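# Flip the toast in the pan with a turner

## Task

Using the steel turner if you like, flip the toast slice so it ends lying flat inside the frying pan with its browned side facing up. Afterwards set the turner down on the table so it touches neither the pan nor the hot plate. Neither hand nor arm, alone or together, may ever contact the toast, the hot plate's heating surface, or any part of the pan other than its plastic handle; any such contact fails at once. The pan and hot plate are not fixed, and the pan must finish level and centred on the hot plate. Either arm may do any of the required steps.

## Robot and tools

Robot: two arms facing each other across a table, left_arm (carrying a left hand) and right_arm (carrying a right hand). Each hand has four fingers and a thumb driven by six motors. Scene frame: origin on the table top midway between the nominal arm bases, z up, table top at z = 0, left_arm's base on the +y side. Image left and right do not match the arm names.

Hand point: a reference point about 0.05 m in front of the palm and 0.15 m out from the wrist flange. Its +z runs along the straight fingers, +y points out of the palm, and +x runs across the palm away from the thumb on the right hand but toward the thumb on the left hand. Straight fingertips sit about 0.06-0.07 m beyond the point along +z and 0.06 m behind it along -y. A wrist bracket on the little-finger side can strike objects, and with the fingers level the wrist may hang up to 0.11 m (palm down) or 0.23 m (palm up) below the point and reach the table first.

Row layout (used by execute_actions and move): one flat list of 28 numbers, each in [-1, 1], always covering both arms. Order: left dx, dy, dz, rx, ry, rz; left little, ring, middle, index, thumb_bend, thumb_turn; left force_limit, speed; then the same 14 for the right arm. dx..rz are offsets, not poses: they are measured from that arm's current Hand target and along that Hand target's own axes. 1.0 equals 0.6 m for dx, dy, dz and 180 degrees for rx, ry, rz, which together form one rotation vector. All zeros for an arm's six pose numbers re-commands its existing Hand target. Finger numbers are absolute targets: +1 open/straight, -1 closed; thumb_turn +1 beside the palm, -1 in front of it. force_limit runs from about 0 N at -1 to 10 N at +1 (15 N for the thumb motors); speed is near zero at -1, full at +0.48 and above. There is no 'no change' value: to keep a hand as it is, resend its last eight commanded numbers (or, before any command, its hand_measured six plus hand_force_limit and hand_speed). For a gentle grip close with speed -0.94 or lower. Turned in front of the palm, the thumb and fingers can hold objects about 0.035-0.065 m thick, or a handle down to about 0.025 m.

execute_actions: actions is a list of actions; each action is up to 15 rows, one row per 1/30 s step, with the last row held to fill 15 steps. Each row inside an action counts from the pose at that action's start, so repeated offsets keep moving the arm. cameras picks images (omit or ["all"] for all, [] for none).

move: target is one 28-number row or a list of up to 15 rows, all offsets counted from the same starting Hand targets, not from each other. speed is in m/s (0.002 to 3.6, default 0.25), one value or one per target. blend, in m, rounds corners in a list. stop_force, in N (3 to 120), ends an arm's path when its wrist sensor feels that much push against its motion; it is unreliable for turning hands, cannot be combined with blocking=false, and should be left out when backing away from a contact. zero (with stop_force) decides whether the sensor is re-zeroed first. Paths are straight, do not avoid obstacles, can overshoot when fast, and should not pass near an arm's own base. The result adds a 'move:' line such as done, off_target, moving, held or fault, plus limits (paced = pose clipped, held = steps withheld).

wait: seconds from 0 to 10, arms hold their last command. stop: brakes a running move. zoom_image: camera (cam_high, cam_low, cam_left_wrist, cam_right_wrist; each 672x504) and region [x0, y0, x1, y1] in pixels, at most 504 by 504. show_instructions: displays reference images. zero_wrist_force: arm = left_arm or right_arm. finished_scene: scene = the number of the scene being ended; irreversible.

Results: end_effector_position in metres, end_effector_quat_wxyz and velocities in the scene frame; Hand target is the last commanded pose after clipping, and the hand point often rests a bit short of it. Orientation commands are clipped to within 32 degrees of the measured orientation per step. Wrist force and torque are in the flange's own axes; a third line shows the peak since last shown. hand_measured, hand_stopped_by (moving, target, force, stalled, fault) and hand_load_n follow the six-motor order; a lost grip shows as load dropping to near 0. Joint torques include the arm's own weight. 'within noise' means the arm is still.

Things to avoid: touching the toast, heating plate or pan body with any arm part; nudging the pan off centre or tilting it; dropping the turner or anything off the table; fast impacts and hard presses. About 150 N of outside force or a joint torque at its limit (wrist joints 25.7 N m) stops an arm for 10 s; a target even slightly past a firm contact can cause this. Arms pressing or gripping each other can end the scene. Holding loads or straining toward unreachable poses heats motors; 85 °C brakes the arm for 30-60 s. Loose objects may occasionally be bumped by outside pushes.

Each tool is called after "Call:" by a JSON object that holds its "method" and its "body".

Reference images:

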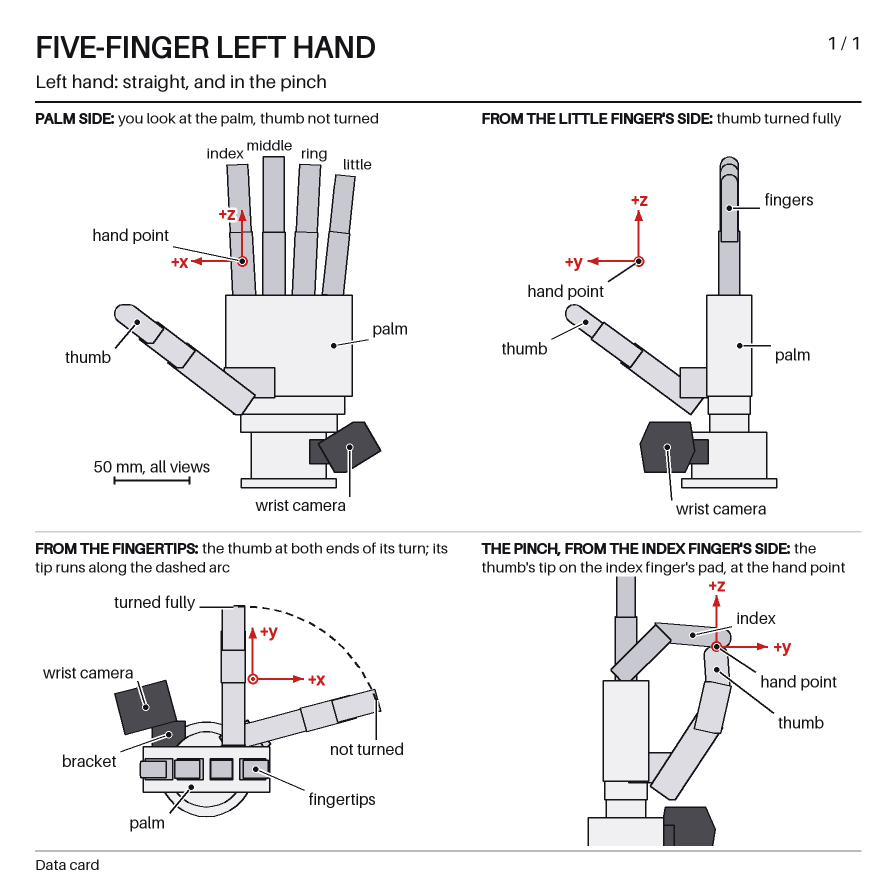

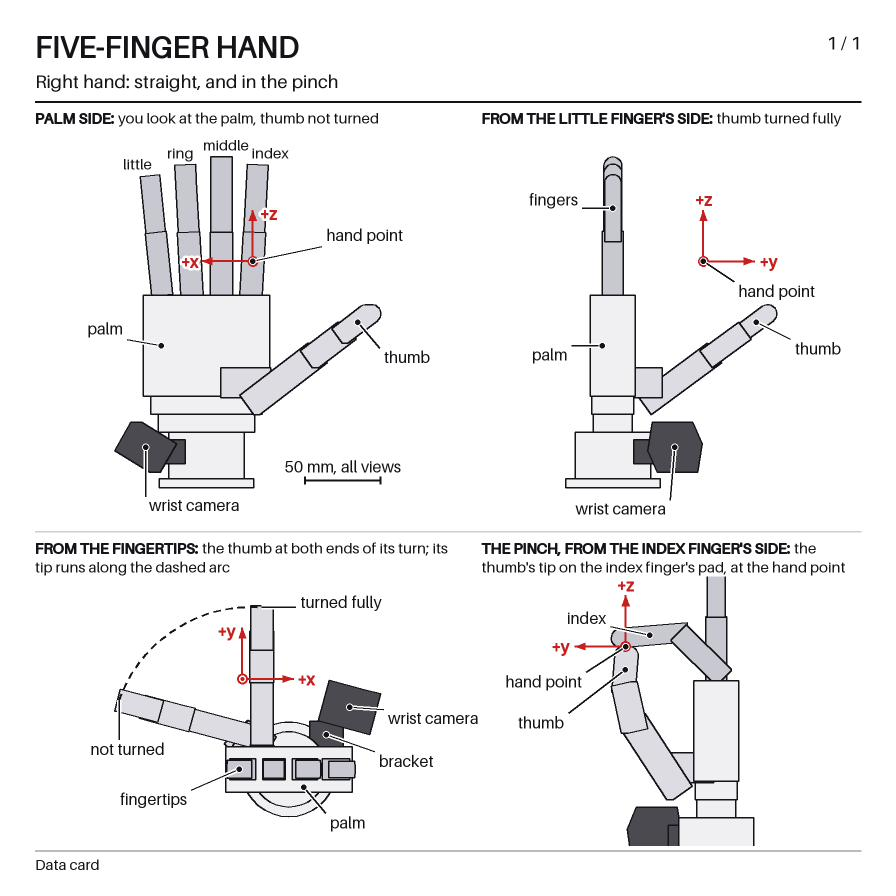

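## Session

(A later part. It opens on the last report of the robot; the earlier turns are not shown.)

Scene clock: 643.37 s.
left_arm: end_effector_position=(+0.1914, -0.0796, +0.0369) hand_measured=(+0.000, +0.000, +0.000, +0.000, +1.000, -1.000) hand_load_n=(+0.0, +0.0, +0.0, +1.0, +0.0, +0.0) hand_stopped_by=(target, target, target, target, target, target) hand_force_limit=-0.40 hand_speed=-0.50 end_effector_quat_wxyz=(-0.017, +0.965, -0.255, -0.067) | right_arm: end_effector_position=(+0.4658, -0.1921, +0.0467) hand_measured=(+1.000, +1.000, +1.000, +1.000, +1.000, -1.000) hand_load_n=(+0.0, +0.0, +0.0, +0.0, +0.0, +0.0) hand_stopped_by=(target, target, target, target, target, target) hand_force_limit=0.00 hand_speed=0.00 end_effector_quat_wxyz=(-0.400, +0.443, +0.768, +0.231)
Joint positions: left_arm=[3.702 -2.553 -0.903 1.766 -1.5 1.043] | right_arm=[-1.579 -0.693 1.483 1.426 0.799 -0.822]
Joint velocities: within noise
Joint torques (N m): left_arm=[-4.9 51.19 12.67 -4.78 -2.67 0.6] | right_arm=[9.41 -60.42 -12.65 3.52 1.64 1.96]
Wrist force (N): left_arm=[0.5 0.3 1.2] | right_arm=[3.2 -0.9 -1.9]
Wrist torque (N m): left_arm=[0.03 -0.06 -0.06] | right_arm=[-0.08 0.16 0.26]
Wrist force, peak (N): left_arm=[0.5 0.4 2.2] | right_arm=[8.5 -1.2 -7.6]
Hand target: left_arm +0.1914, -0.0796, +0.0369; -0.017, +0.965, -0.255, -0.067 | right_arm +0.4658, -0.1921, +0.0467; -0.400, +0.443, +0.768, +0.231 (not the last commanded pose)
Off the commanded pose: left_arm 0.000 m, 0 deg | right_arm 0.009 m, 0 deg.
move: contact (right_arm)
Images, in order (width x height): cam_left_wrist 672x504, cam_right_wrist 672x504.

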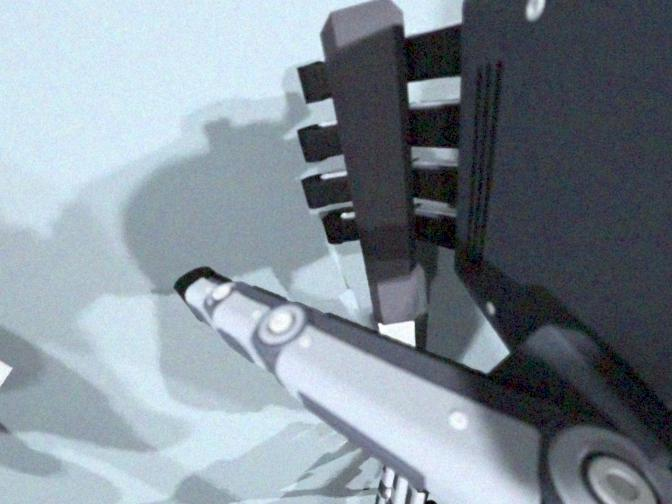

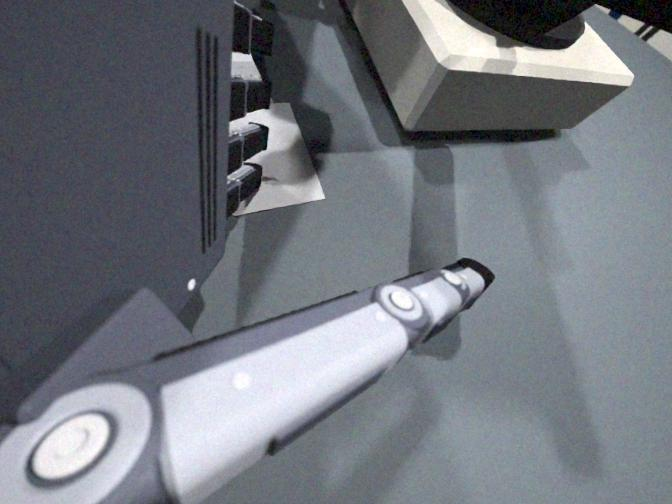

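Call:
{"method": "move", "body": {"target": [0.037,0,0,0,0,0,0,0,0,0,1,-1,-0.4,-0.5,0,0,0,0,0,0,1,1,1,1,1,-1,0,0], "speed": 0.05, "cameras": ["cam_left_wrist","cam_low"]}}

Scene clock: 656.90 s.
left_arm: end_effector_position=(+0.2105, -0.0905, +0.0339) hand_measured=(+0.000, +0.000, +0.000, +0.000, +1.000, -1.000) hand_load_n=(+0.0, +0.0, +0.0, +0.5, +0.0, +0.0) hand_stopped_by=(target, target, target, target, target, target) hand_force_limit=-0.40 hand_speed=-0.50 end_effector_quat_wxyz=(-0.017, +0.965, -0.255, -0.067) | right_arm: end_effector_position=(+0.4658, -0.1921, +0.0467) hand_measured=(+1.000, +1.000, +1.000, +1.000, +1.000, -1.000) hand_load_n=(+0.0, +0.0, -0.5, +0.0, +0.0, +0.5) hand_stopped_by=(target, target, target, target, target, target) hand_force_limit=0.00 hand_speed=0.00 end_effector_quat_wxyz=(-0.400, +0.443, +0.768, +0.231)
Joint positions: left_arm=[3.72 -2.606 -0.809 1.723 -1.502 1.06] | right_arm=[-1.579 -0.693 1.483 1.426 0.799 -0.822]
Joint velocities: within noise
Joint torques (N m): left_arm=[9.77 42.79 30.76 -4.8 -2.91 2.13] | right_arm=[6.01 -60.24 -14.11 3.13 1.28 0.48]
Wrist force (N): left_arm=[-1.2 0.1 1.4] | right_arm=[2.9 -1.2 -2.9]
Wrist torque (N m): left_arm=[0.03 -0.01 -0.12] | right_arm=[-0.08 0.14 0.23]
Wrist force, peak (N): left_arm=[-1.4 0.2 1.4] | right_arm=[2.9 -1.2 -2.9]
Hand target: left_arm +0.2105, -0.0905, +0.0339; -0.017, +0.965, -0.255, -0.067 | right_arm +0.4658, -0.1921, +0.0467; -0.400, +0.443, +0.768, +0.231
Off the commanded pose: left_arm 0.000 m, 0 deg | right_arm 0.000 m, 0 deg.
move: done
Images, in order (width x height): cam_low 672x504, cam_left_wrist 672x504.

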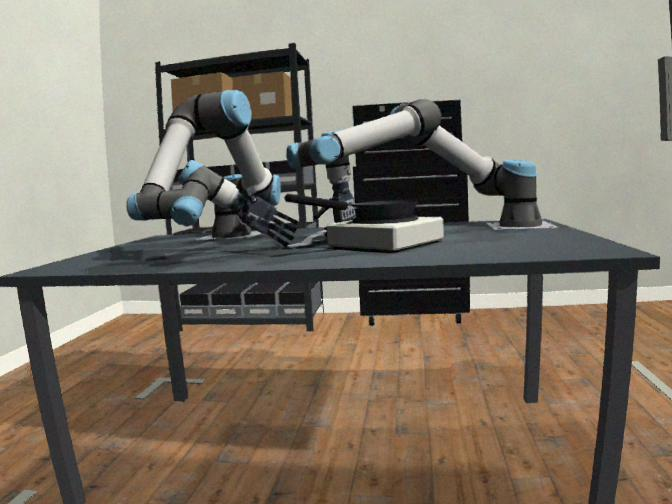

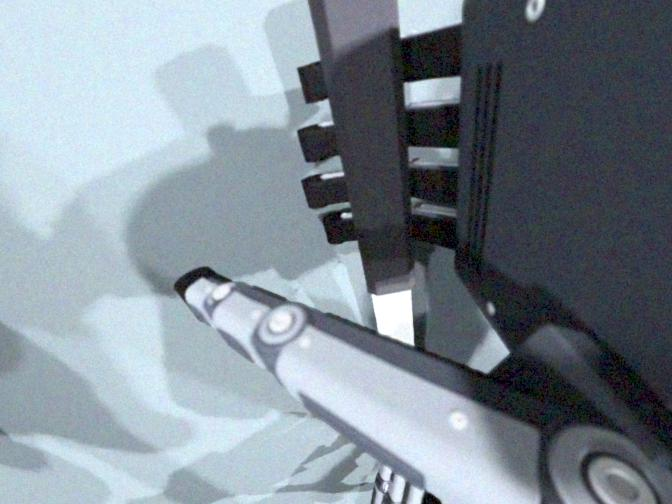

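Call:
{"method": "move", "body": {"target": [0,0,0,0,0,0,-0.5,-0.5,-0.5,-0.5,1,-1,-0.4,-0.85,0,0,0,0,0,0,1,1,1,1,1,-1,0,0], "speed": 0.05, "cameras": ["cam_left_wrist","cam_low"]}}

Call:
{"method": "move", "body": {"target": [0,0,0,0,0,0,-0.5,-0.5,-0.5,-0.5,-0.9,-1,0.0,-0.85,0,0,0,0,0,0,1,1,1,1,1,-1,0,0], "speed": 0.05, "cameras": ["cam_left_wrist"]}}

Scene clock: 664.00 s.
left_arm: end_effector_position=(+0.2105, -0.0905, +0.0339) hand_measured=(-0.500, -0.500, -0.500, -0.498, +1.000, -1.000) hand_load_n=(+0.0, +0.0, +0.5, +3.0, +0.0, +0.0) hand_stopped_by=(target, target, target, force, target, target) hand_force_limit=-0.40 hand_speed=-0.85 end_effector_quat_wxyz=(-0.017, +0.965, -0.255, -0.067) | right_arm: end_effector_position=(+0.4658, -0.1921, +0.0468) hand_measured=(+1.000, +1.000, +1.000, +1.000, +1.000, -1.000) hand_load_n=(+0.0, +0.0, +0.0, -1.0, +0.0, +0.5) hand_stopped_by=(target, target, target, target, target, target) hand_force_limit=0.00 hand_speed=0.00 end_effector_quat_wxyz=(-0.400, +0.443, +0.768, +0.231)
Joint positions: left_arm=[3.72 -2.606 -0.808 1.723 -1.502 1.06] | right_arm=[-1.579 -0.693 1.483 1.426 0.799 -0.822]
Joint velocities: within noise
Joint torques (N m): left_arm=[7.27 45.68 29.14 -4.99 -1.34 2.56] | right_arm=[1.63 -47.34 -15.61 -2.04 1.78 -1.09]
Wrist force (N): left_arm=[1.3 0.5 3.7] | right_arm=[21.2 -0.6 -18.9]
Wrist torque (N m): left_arm=[0.03 0.01 -0.09] | right_arm=[0.88 0.96 1.33]
Wrist force, peak (N): left_arm=[1.8 0.5 3.9] | right_arm=[21.1 -0.6 -19.0]
Hand target: left_arm +0.2105, -0.0905, +0.0339; -0.017, +0.965, -0.255, -0.067 | right_arm +0.4658, -0.1921, +0.0467; -0.400, +0.443, +0.768, +0.231
Off the commanded pose: left_arm 0.000 m, 0 deg | right_arm 0.000 m, 0 deg.
move: done
Images, in order (width x height): cam_low 672x504, cam_left_wrist 672x504.

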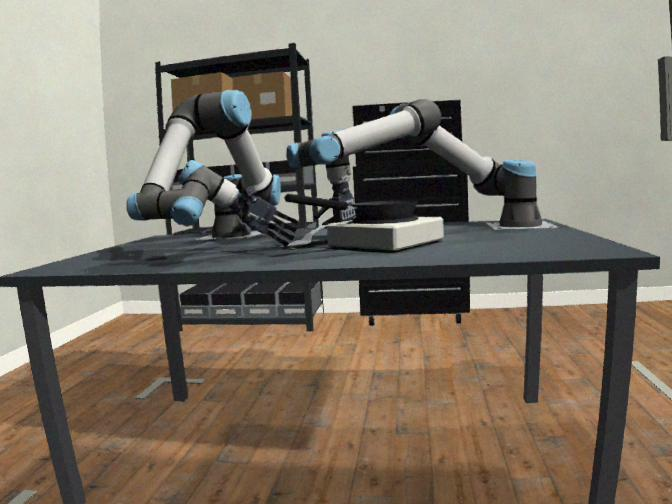

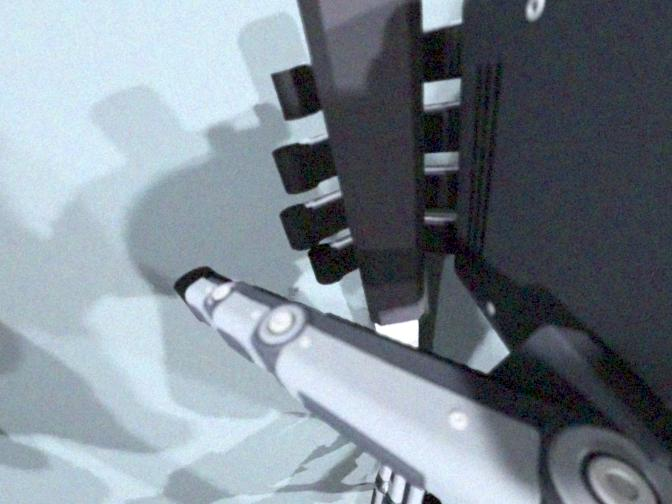

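Scene clock: 666.83 s.
left_arm: end_effector_position=(+0.2105, -0.0905, +0.0339) hand_measured=(-0.500, -0.500, -0.500, -0.498, +0.446, -1.000) hand_load_n=(+0.0, +0.0, +0.5, +3.0, +8.5, +1.0) hand_stopped_by=(target, target, target, force, force, target) hand_force_limit=0.00 hand_speed=-0.85 end_effector_quat_wxyz=(-0.017, +0.965, -0.255, -0.067) | right_arm: end_effector_position=(+0.4658, -0.1921, +0.0467) hand_measured=(+1.000, +1.000, +1.000, +1.000, +1.000, -1.000) hand_load_n=(+0.0, +0.0, +0.0, -0.5, +0.0, +0.0) hand_stopped_by=(target, target, target, target, target, target) hand_force_limit=0.00 hand_speed=0.00 end_effector_quat_wxyz=(-0.400, +0.443, +0.768, +0.231)
Joint positions: left_arm=[3.72 -2.606 -0.808 1.723 -1.502 1.06] | right_arm=[-1.579 -0.693 1.483 1.426 0.799 -0.822]
Joint velocities: within noise
Joint torques (N m): left_arm=[-0.79 50.64 25.02 -5.37 2.42 2.49] | right_arm=[-1.17 -24.16 -16.86 -4.12 4.38 -2.26]
Wrist force (N): left_arm=[2.0 0.6 3.8] | right_arm=[21.2 -0.7 -18.9]
Wrist torque (N m): left_arm=[0.05 -0.08 -0.06] | right_arm=[0.86 0.98 1.34]
Wrist force, peak (N): left_arm=[1.8 0.4 4.2] | right_arm=[21.3 -0.6 -19.2]
Hand target: left_arm +0.2105, -0.0905, +0.0339; -0.017, +0.965, -0.255, -0.067 | right_arm +0.4658, -0.1921, +0.0467; -0.400, +0.443, +0.768, +0.231
Off the commanded pose: left_arm 0.000 m, 0 deg | right_arm 0.000 m, 0 deg.
move: done
Images, in order (width x height): cam_left_wrist 672x504.

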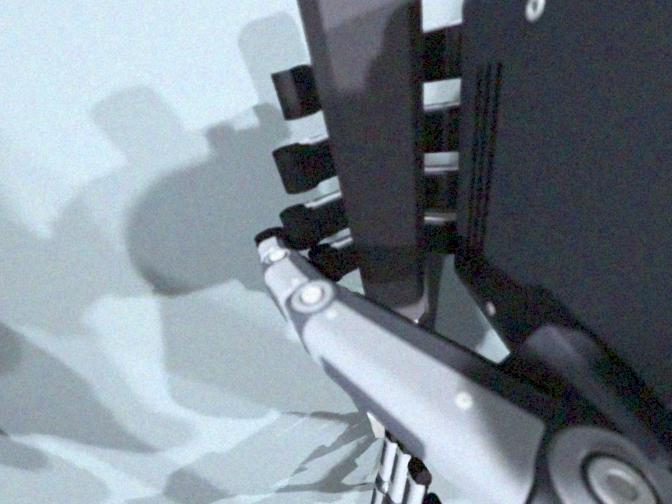

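Call:
{"method": "zoom_image", "body": {"camera": "cam_left_wrist", "region": [200, 100, 520, 420]}}

Call:
{"method": "move", "body": {"target": [0,0,0,0,0,0,-0.5,-0.5,-0.5,-0.5,-0.9,-1,0.0,-0.85,0.00546,0,-0.00383,0,0,0,1,1,1,1,1,-1,0,0], "speed": 0.02, "cameras": ["cam_left_wrist","cam_right_wrist"]}}

Scaled by 1.575.

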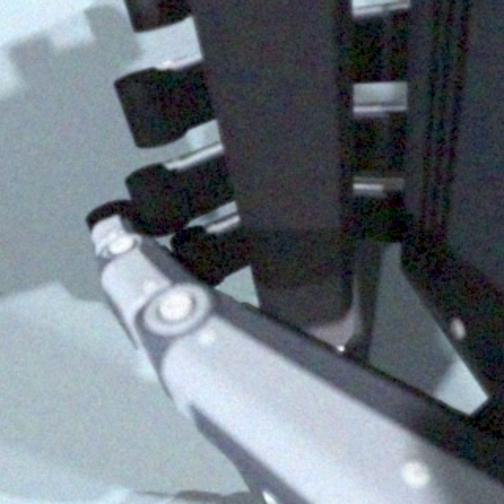

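Scene clock: 673.17 s.
left_arm: end_effector_position=(+0.2105, -0.0905, +0.0339) hand_measured=(-0.500, -0.500, -0.500, -0.498, +0.446, -1.000) hand_load_n=(+0.5, +0.5, +0.5, +1.0, +8.5, +1.0) hand_stopped_by=(target, target, target, force, force, target) hand_force_limit=0.00 hand_speed=-0.85 end_effector_quat_wxyz=(-0.017, +0.965, -0.255, -0.067) | right_arm: end_effector_position=(+0.4658, -0.1922, +0.0506) hand_measured=(+1.000, +1.000, +1.000, +1.000, +1.000, -1.000) hand_load_n=(+0.0, +0.0, +0.0, +0.0, +0.0, +0.5) hand_stopped_by=(target, target, target, target, target, target) hand_force_limit=0.00 hand_speed=0.00 end_effector_quat_wxyz=(-0.400, +0.443, +0.768, +0.231)
Joint positions: left_arm=[3.72 -2.606 -0.808 1.723 -1.502 1.06] | right_arm=[-1.579 -0.699 1.483 1.432 0.799 -0.822]
Joint velocities: within noise
Joint torques (N m): left_arm=[-5.38 54.17 19.39 -4.75 3.03 2.28] | right_arm=[-5.04 -63 -2.93 4.2 -1.73 -2.44]
Wrist force (N): left_arm=[0.6 0.5 1.0] | right_arm=[0.1 -1.2 0.1]
Wrist torque (N m): left_arm=[0.08 -0.04 -0.08] | right_arm=[-0.24 0.02 0.07]
Wrist force, peak (N): left_arm=[1.8 0.8 4.2] | right_arm=[21.3 -0.6 -19.2]
Hand target: left_arm +0.2105, -0.0905, +0.0339; -0.017, +0.965, -0.255, -0.067 | right_arm +0.4658, -0.1922, +0.0507; -0.400, +0.443, +0.768, +0.231
Off the commanded pose: left_arm 0.000 m, 0 deg | right_arm 0.000 m, 0 deg.
move: done
Images, in order (width x height): cam_left_wrist 672x504, cam_right_wrist 672x504.

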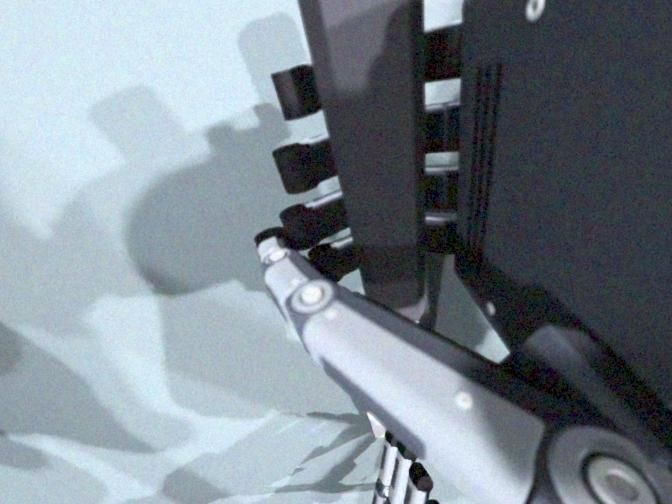

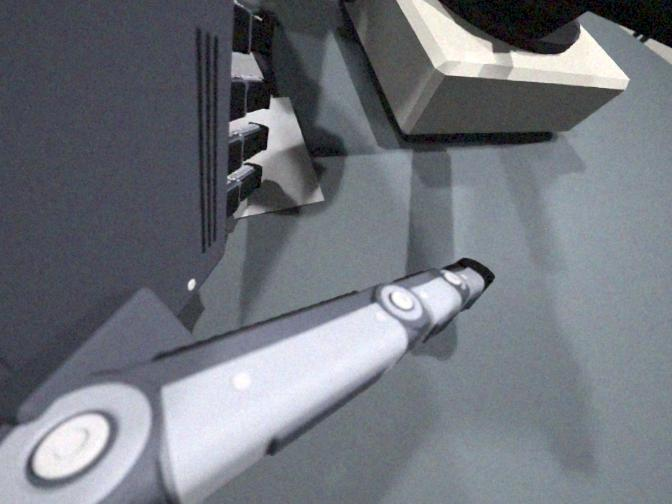

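Call:
{"method": "move", "body": {"target": [0,0,0,0,0,0,-0.5,-0.5,-0.5,-0.5,-0.9,-1,0.0,-0.85,0.0819,0,-0.0574,0,0,0,1,1,1,1,1,-1,0,0], "speed": 0.08, "cameras": []}}

Call:
{"method": "move", "body": {"target": [0,0,-0.1,0,0,0,-0.5,-0.5,-0.5,-0.5,-0.9,-1,0.0,-0.85,0.0819,0,-0.0574,0,0,0,1,1,1,1,1,-1,0,0], "speed": 0.04, "cameras": ["cam_left_wrist","cam_right_wrist","cam_low"]}}

Scene clock: 677.70 s.
left_arm: end_effector_position=(+0.2105, -0.0905, +0.0339) hand_measured=(-0.500, -0.500, -0.500, -0.498, +0.446, -1.000) hand_load_n=(+0.5, +0.0, +0.5, +0.5, +8.5, +1.0) hand_stopped_by=(target, target, target, force, force, target) hand_force_limit=0.00 hand_speed=-0.85 end_effector_quat_wxyz=(-0.017, +0.965, -0.255, -0.067) | right_arm: end_effector_position=(+0.4658, -0.1921, +0.1107) hand_measured=(+1.000, +1.000, +1.000, +1.000, +1.000, -1.000) hand_load_n=(+0.0, +0.0, +0.0, +0.0, +0.0, +0.5) hand_stopped_by=(target, target, target, target, target, target) hand_force_limit=0.00 hand_speed=0.00 end_effector_quat_wxyz=(-0.400, +0.443, +0.768, +0.231)
Joint positions: left_arm=[3.72 -2.606 -0.808 1.723 -1.502 1.06] | right_arm=[-1.579 -0.794 1.473 1.537 0.799 -0.822]
Joint velocities: within noise
Joint torques (N m): left_arm=[-6.04 54.84 13.8 -0.14 1.25 2.19] | right_arm=[-6.12 -59.63 -28.13 4.74 1.24 -2.76]
Wrist force (N): left_arm=[0.2 0.4 0.9] | right_arm=[0.1 -1.1 0.0]
Wrist torque (N m): left_arm=[0.08 0.01 -0.10] | right_arm=[-0.24 0.03 0.07]
Wrist force, peak (N): left_arm=[0.6 0.5 1.3] | right_arm=[0.5 -1.5 -0.2]
Hand target: left_arm +0.2105, -0.0905, +0.0339; -0.017, +0.965, -0.255, -0.067 | right_arm +0.4658, -0.1922, +0.1108; -0.400, +0.443, +0.768, +0.231
Off the commanded pose: left_arm 0.000 m, 0 deg | right_arm 0.000 m, 0 deg.
move: done
No camera images: "cameras" was empty.

Scene clock: 679.63 s.
left_arm: end_effector_position=(+0.2177, -0.0945, +0.0933) hand_measured=(-0.500, -0.500, -0.500, -0.498, +0.446, -1.000) hand_load_n=(+0.0, +0.0, +1.0, +0.5, +8.5, +1.0) hand_stopped_by=(target, target, target, force, force, target) hand_force_limit=0.00 hand_speed=-0.85 end_effector_quat_wxyz=(-0.017, +0.965, -0.255, -0.067) | right_arm: end_effector_position=(+0.4659, -0.1922, +0.1707) hand_measured=(+1.000, +1.000, +1.000, +1.000, +1.000, -1.000) hand_load_n=(+0.0, -0.5, +0.0, +0.0, -0.5, +0.5) hand_stopped_by=(target, target, target, target, target, target) hand_force_limit=0.00 hand_speed=0.00 end_effector_quat_wxyz=(-0.400, +0.443, +0.768, +0.231)
Joint positions: left_arm=[3.726 -2.585 -0.693 1.587 -1.503 1.066] | right_arm=[-1.579 -0.877 1.441 1.651 0.799 -0.822]
Joint velocities: within noise
Joint torques (N m): left_arm=[9.83 47.69 29.36 -5.25 -2.55 2.58] | right_arm=[-11.91 -60.63 -29.45 4.09 -0.12 -0.89]
Wrist force (N): left_arm=[0.4 0.5 0.4] | right_arm=[0.2 -1.2 0.0]
Wrist torque (N m): left_arm=[0.11 -0.05 -0.06] | right_arm=[-0.25 0.00 0.10]
Wrist force, peak (N): left_arm=[0.2 0.4 1.5] | right_arm=[0.1 -1.6 0.0]
Hand target: left_arm +0.2177, -0.0945, +0.0933; -0.017, +0.965, -0.255, -0.067 | right_arm +0.4659, -0.1922, +0.1708; -0.400, +0.443, +0.768, +0.231
Off the commanded pose: left_arm 0.000 m, 0 deg | right_arm 0.000 m, 0 deg.
move: done
Images, in order (width x height): cam_low 672x504, cam_left_wrist 672x504, cam_right_wrist 672x504.

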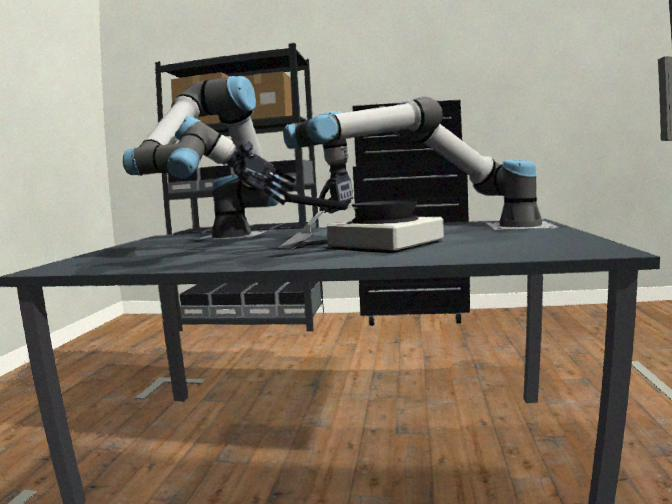

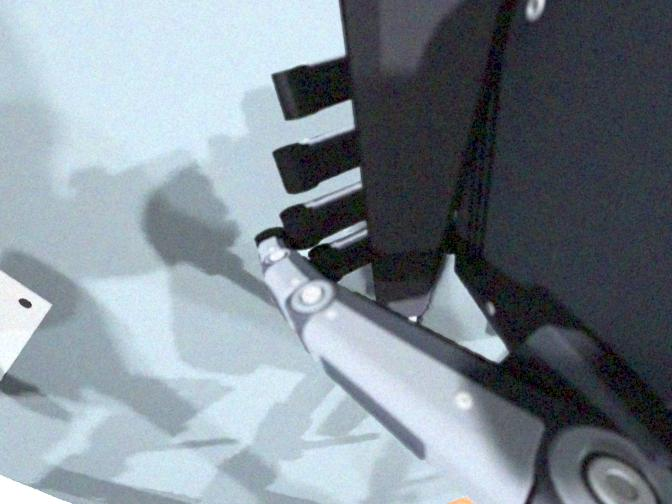

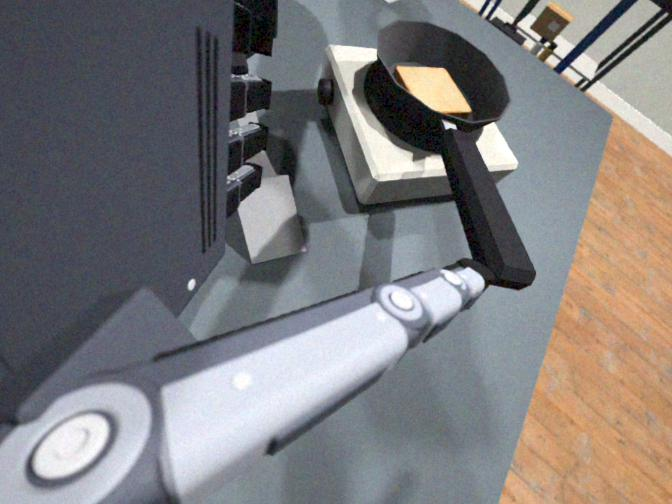

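Call:
{"method": "move", "body": {"target": [0,0,0.1,0,0,0,-0.5,-0.5,-0.5,-0.5,1,-1,0.0,0.2,0,0,0,0,0,0,1,1,1,1,1,-1,0,0], "speed": 0.05, "cameras": []}}

Call:
{"method": "move", "body": {"target": [0,0,0,0,0,0,0,0,0,0,1,-1,0.0,0.0,-0.0819,0,0.0574,0,0,0,1,1,1,1,1,-1,0,0], "speed": 0.08, "cameras": ["cam_left_wrist","cam_right_wrist"]}}

Scene clock: 733.83 s.
left_arm: end_effector_position=(+0.2105, -0.0905, +0.0340) hand_measured=(-0.500, -0.500, -0.500, -0.498, +1.000, -1.000) hand_load_n=(+0.5, +0.0, +0.0, +0.5, +0.0, +0.0) hand_stopped_by=(target, target, target, force, target, target) hand_force_limit=0.00 hand_speed=0.20 end_effector_quat_wxyz=(-0.017, +0.965, -0.255, -0.067) | right_arm: end_effector_position=(+0.4659, -0.1922, +0.1708) hand_measured=(+1.000, +1.000, +1.000, +1.000, +1.000, -1.000) hand_load_n=(+0.0, +0.0, +0.0, +0.0, +0.0, +0.5) hand_stopped_by=(target, target, target, target, target, target) hand_force_limit=0.00 hand_speed=0.00 end_effector_quat_wxyz=(-0.400, +0.443, +0.768, +0.231)
Joint positions: left_arm=[3.72 -2.606 -0.808 1.723 -1.502 1.06] | right_arm=[-1.579 -0.877 1.441 1.651 0.799 -0.822]
Joint velocities: within noise
Joint torques (N m): left_arm=[-8.22 43.61 3.94 0.03 2.92 -2.7] | right_arm=[-11.94 -58.51 -23.77 4.02 0.88 -2.85]
Wrist force (N): left_arm=[-0.2 0.6 1.2] | right_arm=[0.1 -1.2 0.0]
Wrist torque (N m): left_arm=[0.08 0.02 -0.11] | right_arm=[-0.25 0.03 0.09]
Wrist force, peak (N): left_arm=[-0.2 0.5 1.4] | right_arm=[0.0 -1.4 0.1]
Hand target: left_arm +0.2105, -0.0905, +0.0339; -0.017, +0.965, -0.255, -0.067 | right_arm +0.4659, -0.1922, +0.1708; -0.400, +0.443, +0.768, +0.231
Off the commanded pose: left_arm 0.000 m, 0 deg | right_arm 0.000 m, 0 deg.
move: done
No camera images: "cameras" was empty.

Scene clock: 735.07 s.
left_arm: end_effector_position=(+0.2105, -0.0905, +0.0339) hand_measured=(+0.000, +0.000, +0.000, +0.000, +1.000, -1.000) hand_load_n=(+0.0, +0.0, +0.0, +0.5, +0.0, +0.0) hand_stopped_by=(target, target, target, target, target, target) hand_force_limit=0.00 hand_speed=0.00 end_effector_quat_wxyz=(-0.017, +0.965, -0.255, -0.067) | right_arm: end_effector_position=(+0.4659, -0.1923, +0.1108) hand_measured=(+1.000, +1.000, +1.000, +1.000, +1.000, -1.000) hand_load_n=(+0.0, +0.0, +0.0, +0.0, +0.0, +0.0) hand_stopped_by=(target, target, target, target, target, target) hand_force_limit=0.00 hand_speed=0.00 end_effector_quat_wxyz=(-0.400, +0.443, +0.768, +0.231)
Joint positions: left_arm=[3.72 -2.606 -0.808 1.723 -1.502 1.06] | right_arm=[-1.579 -0.795 1.473 1.537 0.799 -0.822]
Joint velocities: within noise
Joint torques (N m): left_arm=[-5.01 49.34 4.65 -0.16 1.31 -2.42] | right_arm=[7.47 -33.11 -0.4 1.02 -2.67 2.47]
Wrist force (N): left_arm=[0.0 0.7 1.0] | right_arm=[0.0 -1.4 -0.1]
Wrist torque (N m): left_arm=[0.07 0.05 -0.09] | right_arm=[-0.28 0.04 0.07]
Wrist force, peak (N): left_arm=[0.1 0.5 1.2] | right_arm=[0.9 -1.2 -0.4]
Hand target: left_arm +0.2105, -0.0905, +0.0339; -0.017, +0.965, -0.255, -0.067 | right_arm +0.4658, -0.1922, +0.1108; -0.400, +0.443, +0.768, +0.231
Off the commanded pose: left_arm 0.000 m, 0 deg | right_arm 0.000 m, 0 deg.
move: done
Images, in order (width x height): cam_left_wrist 672x504, cam_right_wrist 672x504.

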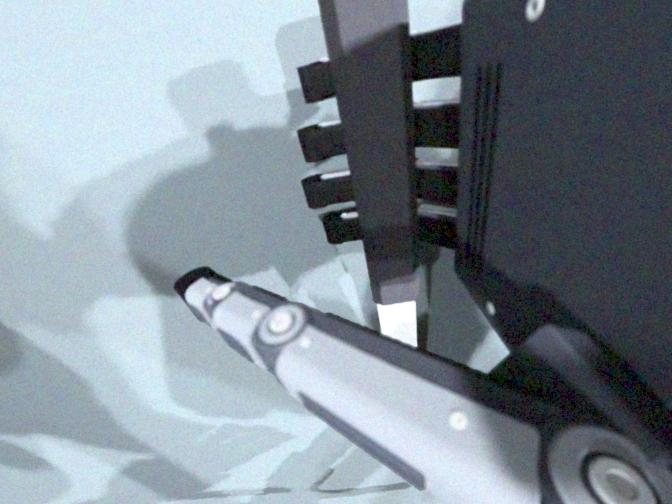

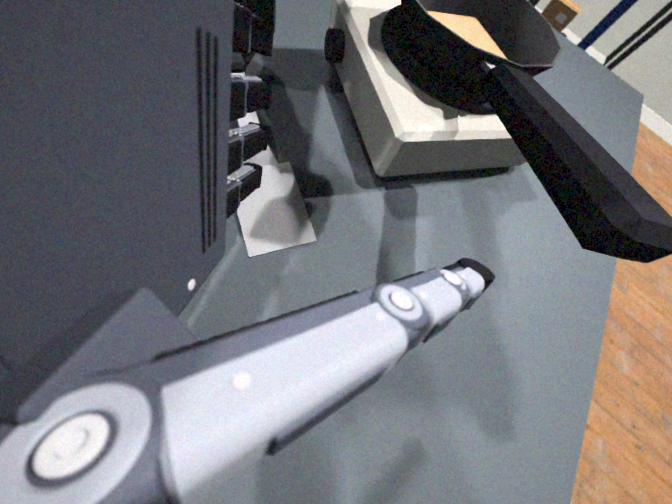

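Call:
{"method": "move", "body": {"target": [0,0,0,0,0,0,0,0,0,0,1,-1,0.0,0.0,-0.0819,0,0.0574,0,0,0,1,1,1,1,1,-1,0,0], "speed": 0.05, "cameras": ["cam_left_wrist","cam_high"]}}

Call:
{"method": "zoom_image", "body": {"camera": "cam_high", "region": [250, 200, 500, 400]}}

Scene clock: 742.07 s.
left_arm: end_effector_position=(+0.2105, -0.0905, +0.0339) hand_measured=(+0.000, +0.000, +0.000, +0.000, +1.000, -1.000) hand_load_n=(+0.0, +0.0, -0.5, +0.5, +0.0, +0.0) hand_stopped_by=(target, target, target, target, target, target) hand_force_limit=0.00 hand_speed=0.00 end_effector_quat_wxyz=(-0.017, +0.965, -0.255, -0.067) | right_arm: end_effector_position=(+0.4657, -0.1922, +0.0508) hand_measured=(+1.000, +1.000, +1.000, +1.000, +1.000, -1.000) hand_load_n=(+0.0, +0.0, +0.0, +0.0, +0.0, +0.5) hand_stopped_by=(target, target, target, target, target, target) hand_force_limit=0.00 hand_speed=0.00 end_effector_quat_wxyz=(-0.400, +0.443, +0.768, +0.231)
Joint positions: left_arm=[3.72 -2.606 -0.808 1.723 -1.502 1.06] | right_arm=[-1.579 -0.7 1.483 1.432 0.799 -0.822]
Joint velocities: within noise
Joint torques (N m): left_arm=[2.97 54.96 5.91 -0.34 -2.55 -2.43] | right_arm=[6.85 -33.65 -27.96 0.91 -1.24 1.44]
Wrist force (N): left_arm=[0.2 0.7 0.7] | right_arm=[0.0 -1.2 -0.1]
Wrist torque (N m): left_arm=[0.09 0.00 -0.08] | right_arm=[-0.25 0.05 0.05]
Wrist force, peak (N): left_arm=[0.5 0.6 1.1] | right_arm=[0.0 -1.6 0.0]
Hand target: left_arm +0.2105, -0.0905, +0.0339; -0.017, +0.965, -0.255, -0.067 | right_arm +0.4658, -0.1922, +0.0507; -0.400, +0.443, +0.768, +0.231
Off the commanded pose: left_arm 0.000 m, 0 deg | right_arm 0.000 m, 0 deg.
move: done
Images, in order (width x height): cam_high 672x504, cam_left_wrist 672x504.

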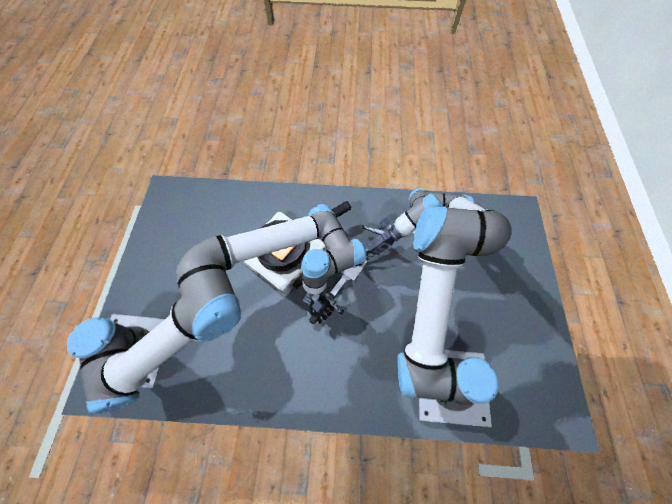

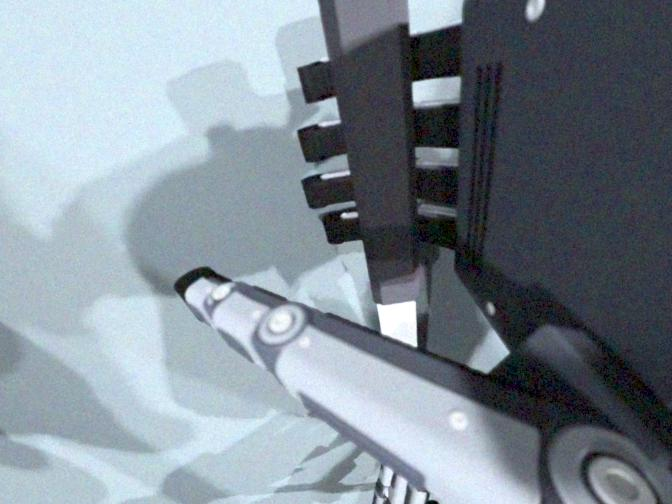

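Scaled by 2.016.

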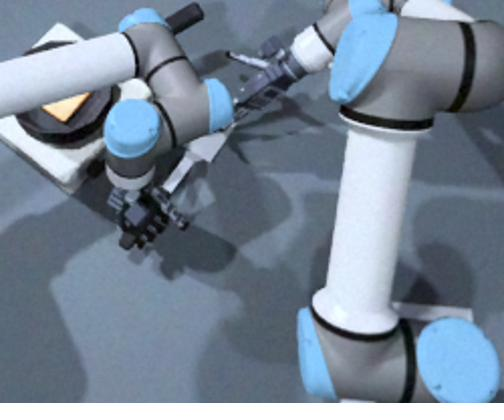

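Call:
{"method": "move", "body": {"target": [0,0,0,0,0,0,0,0,0,0,1,-1,0.0,0.0,-0.00956,0,0.0067,0,0,0,1,1,1,1,1,-1,0,0], "speed": 0.02, "cameras": ["cam_left_wrist","cam_right_wrist"]}}

Call:
{"method": "zoom_image", "body": {"camera": "cam_right_wrist", "region": [180, 100, 430, 300]}}

Scene clock: 745.50 s.
left_arm: end_effector_position=(+0.2105, -0.0905, +0.0339) hand_measured=(+0.000, +0.000, +0.000, +0.000, +1.000, -1.000) hand_load_n=(+1.0, +0.0, +0.0, +1.0, -0.5, +0.0) hand_stopped_by=(target, target, target, target, target, target) hand_force_limit=0.00 hand_speed=0.00 end_effector_quat_wxyz=(-0.017, +0.965, -0.255, -0.067) | right_arm: end_effector_position=(+0.4658, -0.1921, +0.0440) hand_measured=(+1.000, +1.000, +1.000, +1.000, +1.000, -1.000) hand_load_n=(+0.0, +0.0, +0.0, +0.5, +0.0, +0.5) hand_stopped_by=(target, target, target, target, target, target) hand_force_limit=0.00 hand_speed=0.00 end_effector_quat_wxyz=(-0.400, +0.443, +0.768, +0.231)
Joint positions: left_arm=[3.72 -2.606 -0.808 1.723 -1.502 1.06] | right_arm=[-1.579 -0.688 1.482 1.421 0.799 -0.822]
Joint velocities: within noise
Joint torques (N m): left_arm=[7.26 53.16 7.63 -0.72 -2.5 -2.63] | right_arm=[10.46 -15.16 -22.13 -8.03 5.04 2.09]
Wrist force (N): left_arm=[0.2 0.4 5.9] | right_arm=[34.2 -2.4 -29.2]
Wrist torque (N m): left_arm=[-0.12 0.15 -0.04] | right_arm=[1.64 1.55 2.14]
Wrist force, peak (N): left_arm=[0.2 0.4 5.9] | right_arm=[34.2 -2.4 -29.2]
Hand target: left_arm +0.2105, -0.0905, +0.0339; -0.017, +0.965, -0.255, -0.067 | right_arm +0.4658, -0.1921, +0.0437; -0.400, +0.443, +0.768, +0.231
Off the commanded pose: left_arm 0.000 m, 0 deg | right_arm 0.000 m, 0 deg.
move: done
Images, in order (width x height): cam_left_wrist 672x504, cam_right_wrist 672x504.

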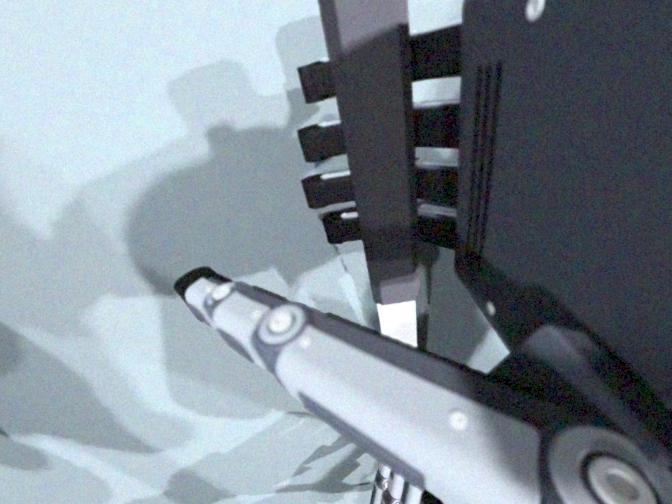

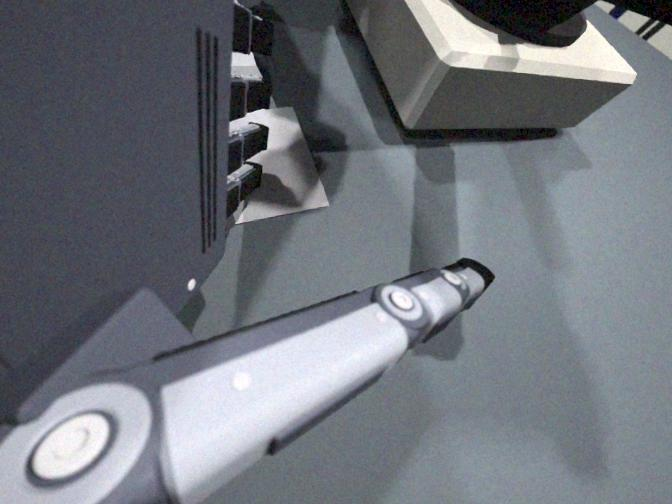

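Scaled by 2.016.

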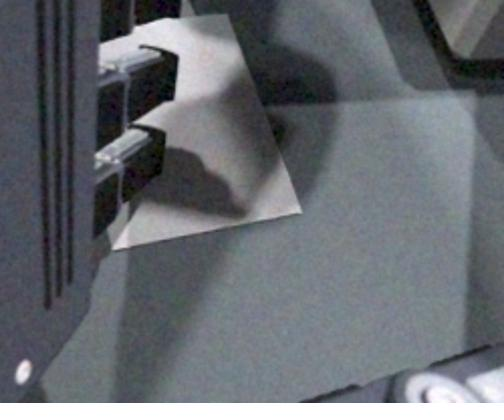

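Call:
{"method": "move", "body": {"target": [0,0,0,0,0,0,0,0,0,0,1,-1,0.0,0.0,0.0034,0,-0.0024,0,0,0,1,1,1,1,1,-1,0,0], "speed": 0.02, "cameras": []}}

Call:
{"method": "move", "body": {"target": [0,-0.125,0,0,0,0,0,0,0,0,1,-1,0.0,0.0,0,0,0,0,0,0,1,1,1,1,1,-1,0,0], "speed": 0.06, "cameras": ["cam_left_wrist","cam_high","cam_right_wrist"]}}

Scene clock: 749.60 s.
left_arm: end_effector_position=(+0.2105, -0.0905, +0.0339) hand_measured=(+0.000, +0.000, +0.000, +0.000, +1.000, -1.000) hand_load_n=(+0.5, +0.5, +0.0, +0.5, +0.0, +0.0) hand_stopped_by=(target, target, target, target, target, target) hand_force_limit=0.00 hand_speed=0.00 end_effector_quat_wxyz=(-0.017, +0.965, -0.255, -0.067) | right_arm: end_effector_position=(+0.4657, -0.1922, +0.0461) hand_measured=(+1.000, +1.000, +1.000, +1.000, +1.000, -1.000) hand_load_n=(+0.0, +0.0, +0.0, -0.5, +0.0, +0.5) hand_stopped_by=(target, target, target, target, target, target) hand_force_limit=0.00 hand_speed=0.00 end_effector_quat_wxyz=(-0.400, +0.443, +0.768, +0.231)
Joint positions: left_arm=[3.72 -2.606 -0.808 1.723 -1.502 1.06] | right_arm=[-1.579 -0.692 1.483 1.425 0.799 -0.822]
Joint velocities: within noise
Joint torques (N m): left_arm=[6.59 54.71 18.96 -5.1 -2.01 -2.64] | right_arm=[7.9 -57.38 1.74 1.92 2.27 1.75]
Wrist force (N): left_arm=[0.1 0.5 2.1] | right_arm=[10.3 -0.9 -4.5]
Wrist torque (N m): left_arm=[0.00 0.06 -0.06] | right_arm=[0.03 0.56 0.68]
Wrist force, peak (N): left_arm=[0.2 0.6 6.6] | right_arm=[38.1 -2.4 -33.3]
Hand target: left_arm +0.2105, -0.0905, +0.0339; -0.017, +0.965, -0.255, -0.067 | right_arm +0.4658, -0.1922, +0.0462; -0.400, +0.443, +0.768, +0.231
Off the commanded pose: left_arm 0.000 m, 0 deg | right_arm 0.000 m, 0 deg.
move: done
No camera images: "cameras" was empty.

Scene clock: 751.37 s.
left_arm: end_effector_position=(+0.2475, -0.0253, +0.0338) hand_measured=(+0.000, +0.000, +0.000, +0.000, +1.000, -1.000) hand_load_n=(+0.5, +0.0, +0.0, +0.0, +0.0, +0.0) hand_stopped_by=(target, target, target, target, target, target) hand_force_limit=0.00 hand_speed=0.00 end_effector_quat_wxyz=(-0.017, +0.965, -0.255, -0.067) | right_arm: end_effector_position=(+0.4658, -0.1921, +0.0462) hand_measured=(+1.000, +1.000, +1.000, +1.000, +1.000, -1.000) hand_load_n=(+0.0, +0.0, +0.0, +0.0, +0.0, +0.5) hand_stopped_by=(target, target, target, target, target, target) hand_force_limit=0.00 hand_speed=0.00 end_effector_quat_wxyz=(-0.400, +0.443, +0.768, +0.231)
Joint positions: left_arm=[3.828 -2.474 -1.066 1.842 -1.516 1.168] | right_arm=[-1.579 -0.692 1.483 1.425 0.799 -0.822]
Joint velocities: within noise
Joint torques (N m): left_arm=[9.8 54.79 3.73 -0.09 -2.79 2.56] | right_arm=[-1.82 -59.96 -2.55 2.67 -1.15 -0.54]
Wrist force (N): left_arm=[1.0 0.9 0.9] | right_arm=[4.3 -1.2 -1.9]
Wrist torque (N m): left_arm=[0.11 0.03 -0.04] | right_arm=[-0.11 0.23 0.32]
Wrist force, peak (N): left_arm=[0.3 1.3 2.2] | right_arm=[10.0 -1.0 -4.5]
Hand target: left_arm +0.2475, -0.0253, +0.0338; -0.017, +0.965, -0.255, -0.067 | right_arm +0.4658, -0.1922, +0.0462; -0.400, +0.443, +0.768, +0.231
Off the commanded pose: left_arm 0.000 m, 0 deg | right_arm 0.000 m, 0 deg.
move: done
Images, in order (width x height): cam_high 672x504, cam_left_wrist 672x504, cam_right_wrist 672x504.

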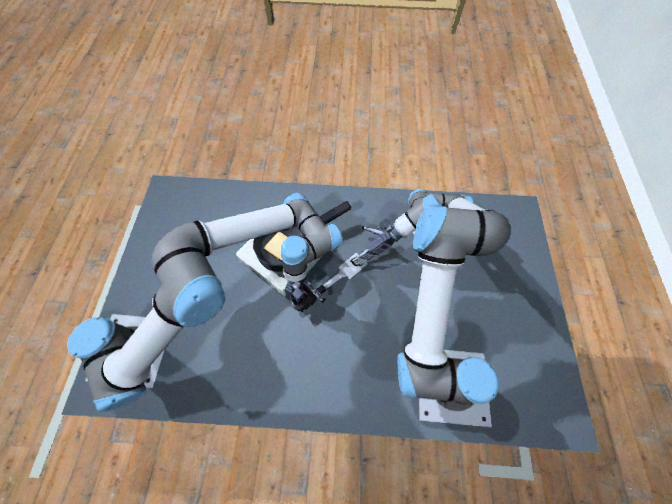

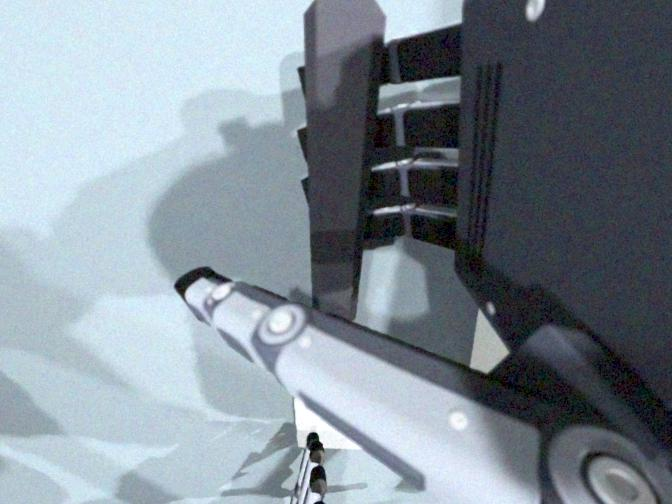

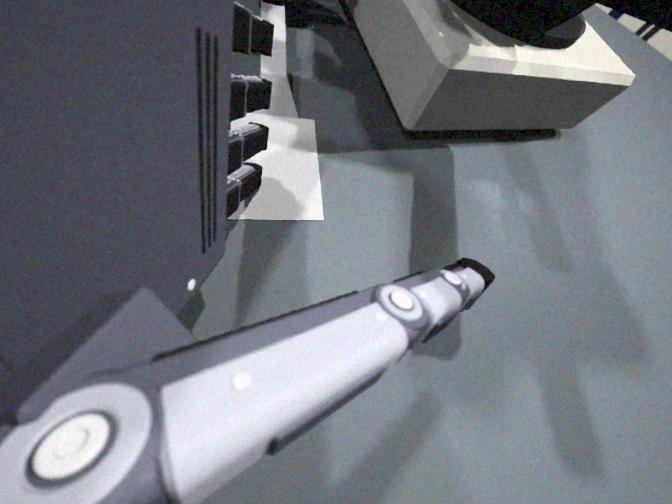

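Call:
{"method": "move", "body": {"target": [0,0,0.0083,0,0,0,0,0,0,0,1,-1,0.0,0.0,0,0,0,0,0,0,1,1,1,1,1,-1,0,0], "speed": 0.03, "cameras": ["cam_left_wrist"]}}

Scene clock: 757.33 s.
left_arm: end_effector_position=(+0.2470, -0.0249, +0.0292) hand_measured=(+0.000, +0.000, +0.000, +0.000, +1.000, -1.000) hand_load_n=(+0.5, +0.0, +0.0, +0.0, +0.0, +0.0) hand_stopped_by=(target, target, target, target, target, target) hand_force_limit=0.00 hand_speed=0.00 end_effector_quat_wxyz=(-0.017, +0.965, -0.255, -0.067) | right_arm: end_effector_position=(+0.4658, -0.1922, +0.0462) hand_measured=(+1.000, +1.000, +1.000, +1.000, +1.000, -1.000) hand_load_n=(+0.0, +0.0, +0.0, +0.0, +0.0, +0.5) hand_stopped_by=(target, target, target, target, target, target) hand_force_limit=0.00 hand_speed=0.00 end_effector_quat_wxyz=(-0.400, +0.443, +0.768, +0.231)
Joint positions: left_arm=[3.828 -2.478 -1.072 1.852 -1.516 1.167] | right_arm=[-1.579 -0.692 1.483 1.425 0.799 -0.822]
Joint velocities: within noise
Joint torques (N m): left_arm=[-10.05 23.62 -2.41 1.81 -0.6 -2.83] | right_arm=[-11.15 -59.66 -12.76 3.01 -1.13 -2.49]
Wrist force (N): left_arm=[-0.2 0.6 -25.9] | right_arm=[4.1 -1.2 -2.1]
Wrist torque (N m): left_arm=[2.00 -0.05 -0.07] | right_arm=[-0.11 0.24 0.31]
Wrist force, peak (N): left_arm=[-0.2 0.6 -25.9] | right_arm=[4.4 -1.2 -2.0]
Hand target: left_arm +0.2469, -0.0249, +0.0289; -0.017, +0.965, -0.255, -0.067 | right_arm +0.4658, -0.1922, +0.0462; -0.400, +0.443, +0.768, +0.231
Off the commanded pose: left_arm 0.000 m, 0 deg | right_arm 0.000 m, 0 deg.
move: done
Images, in order (width x height): cam_left_wrist 672x504.

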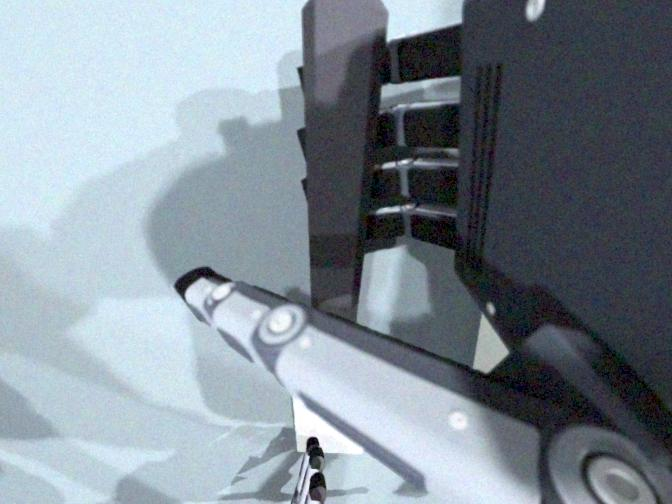

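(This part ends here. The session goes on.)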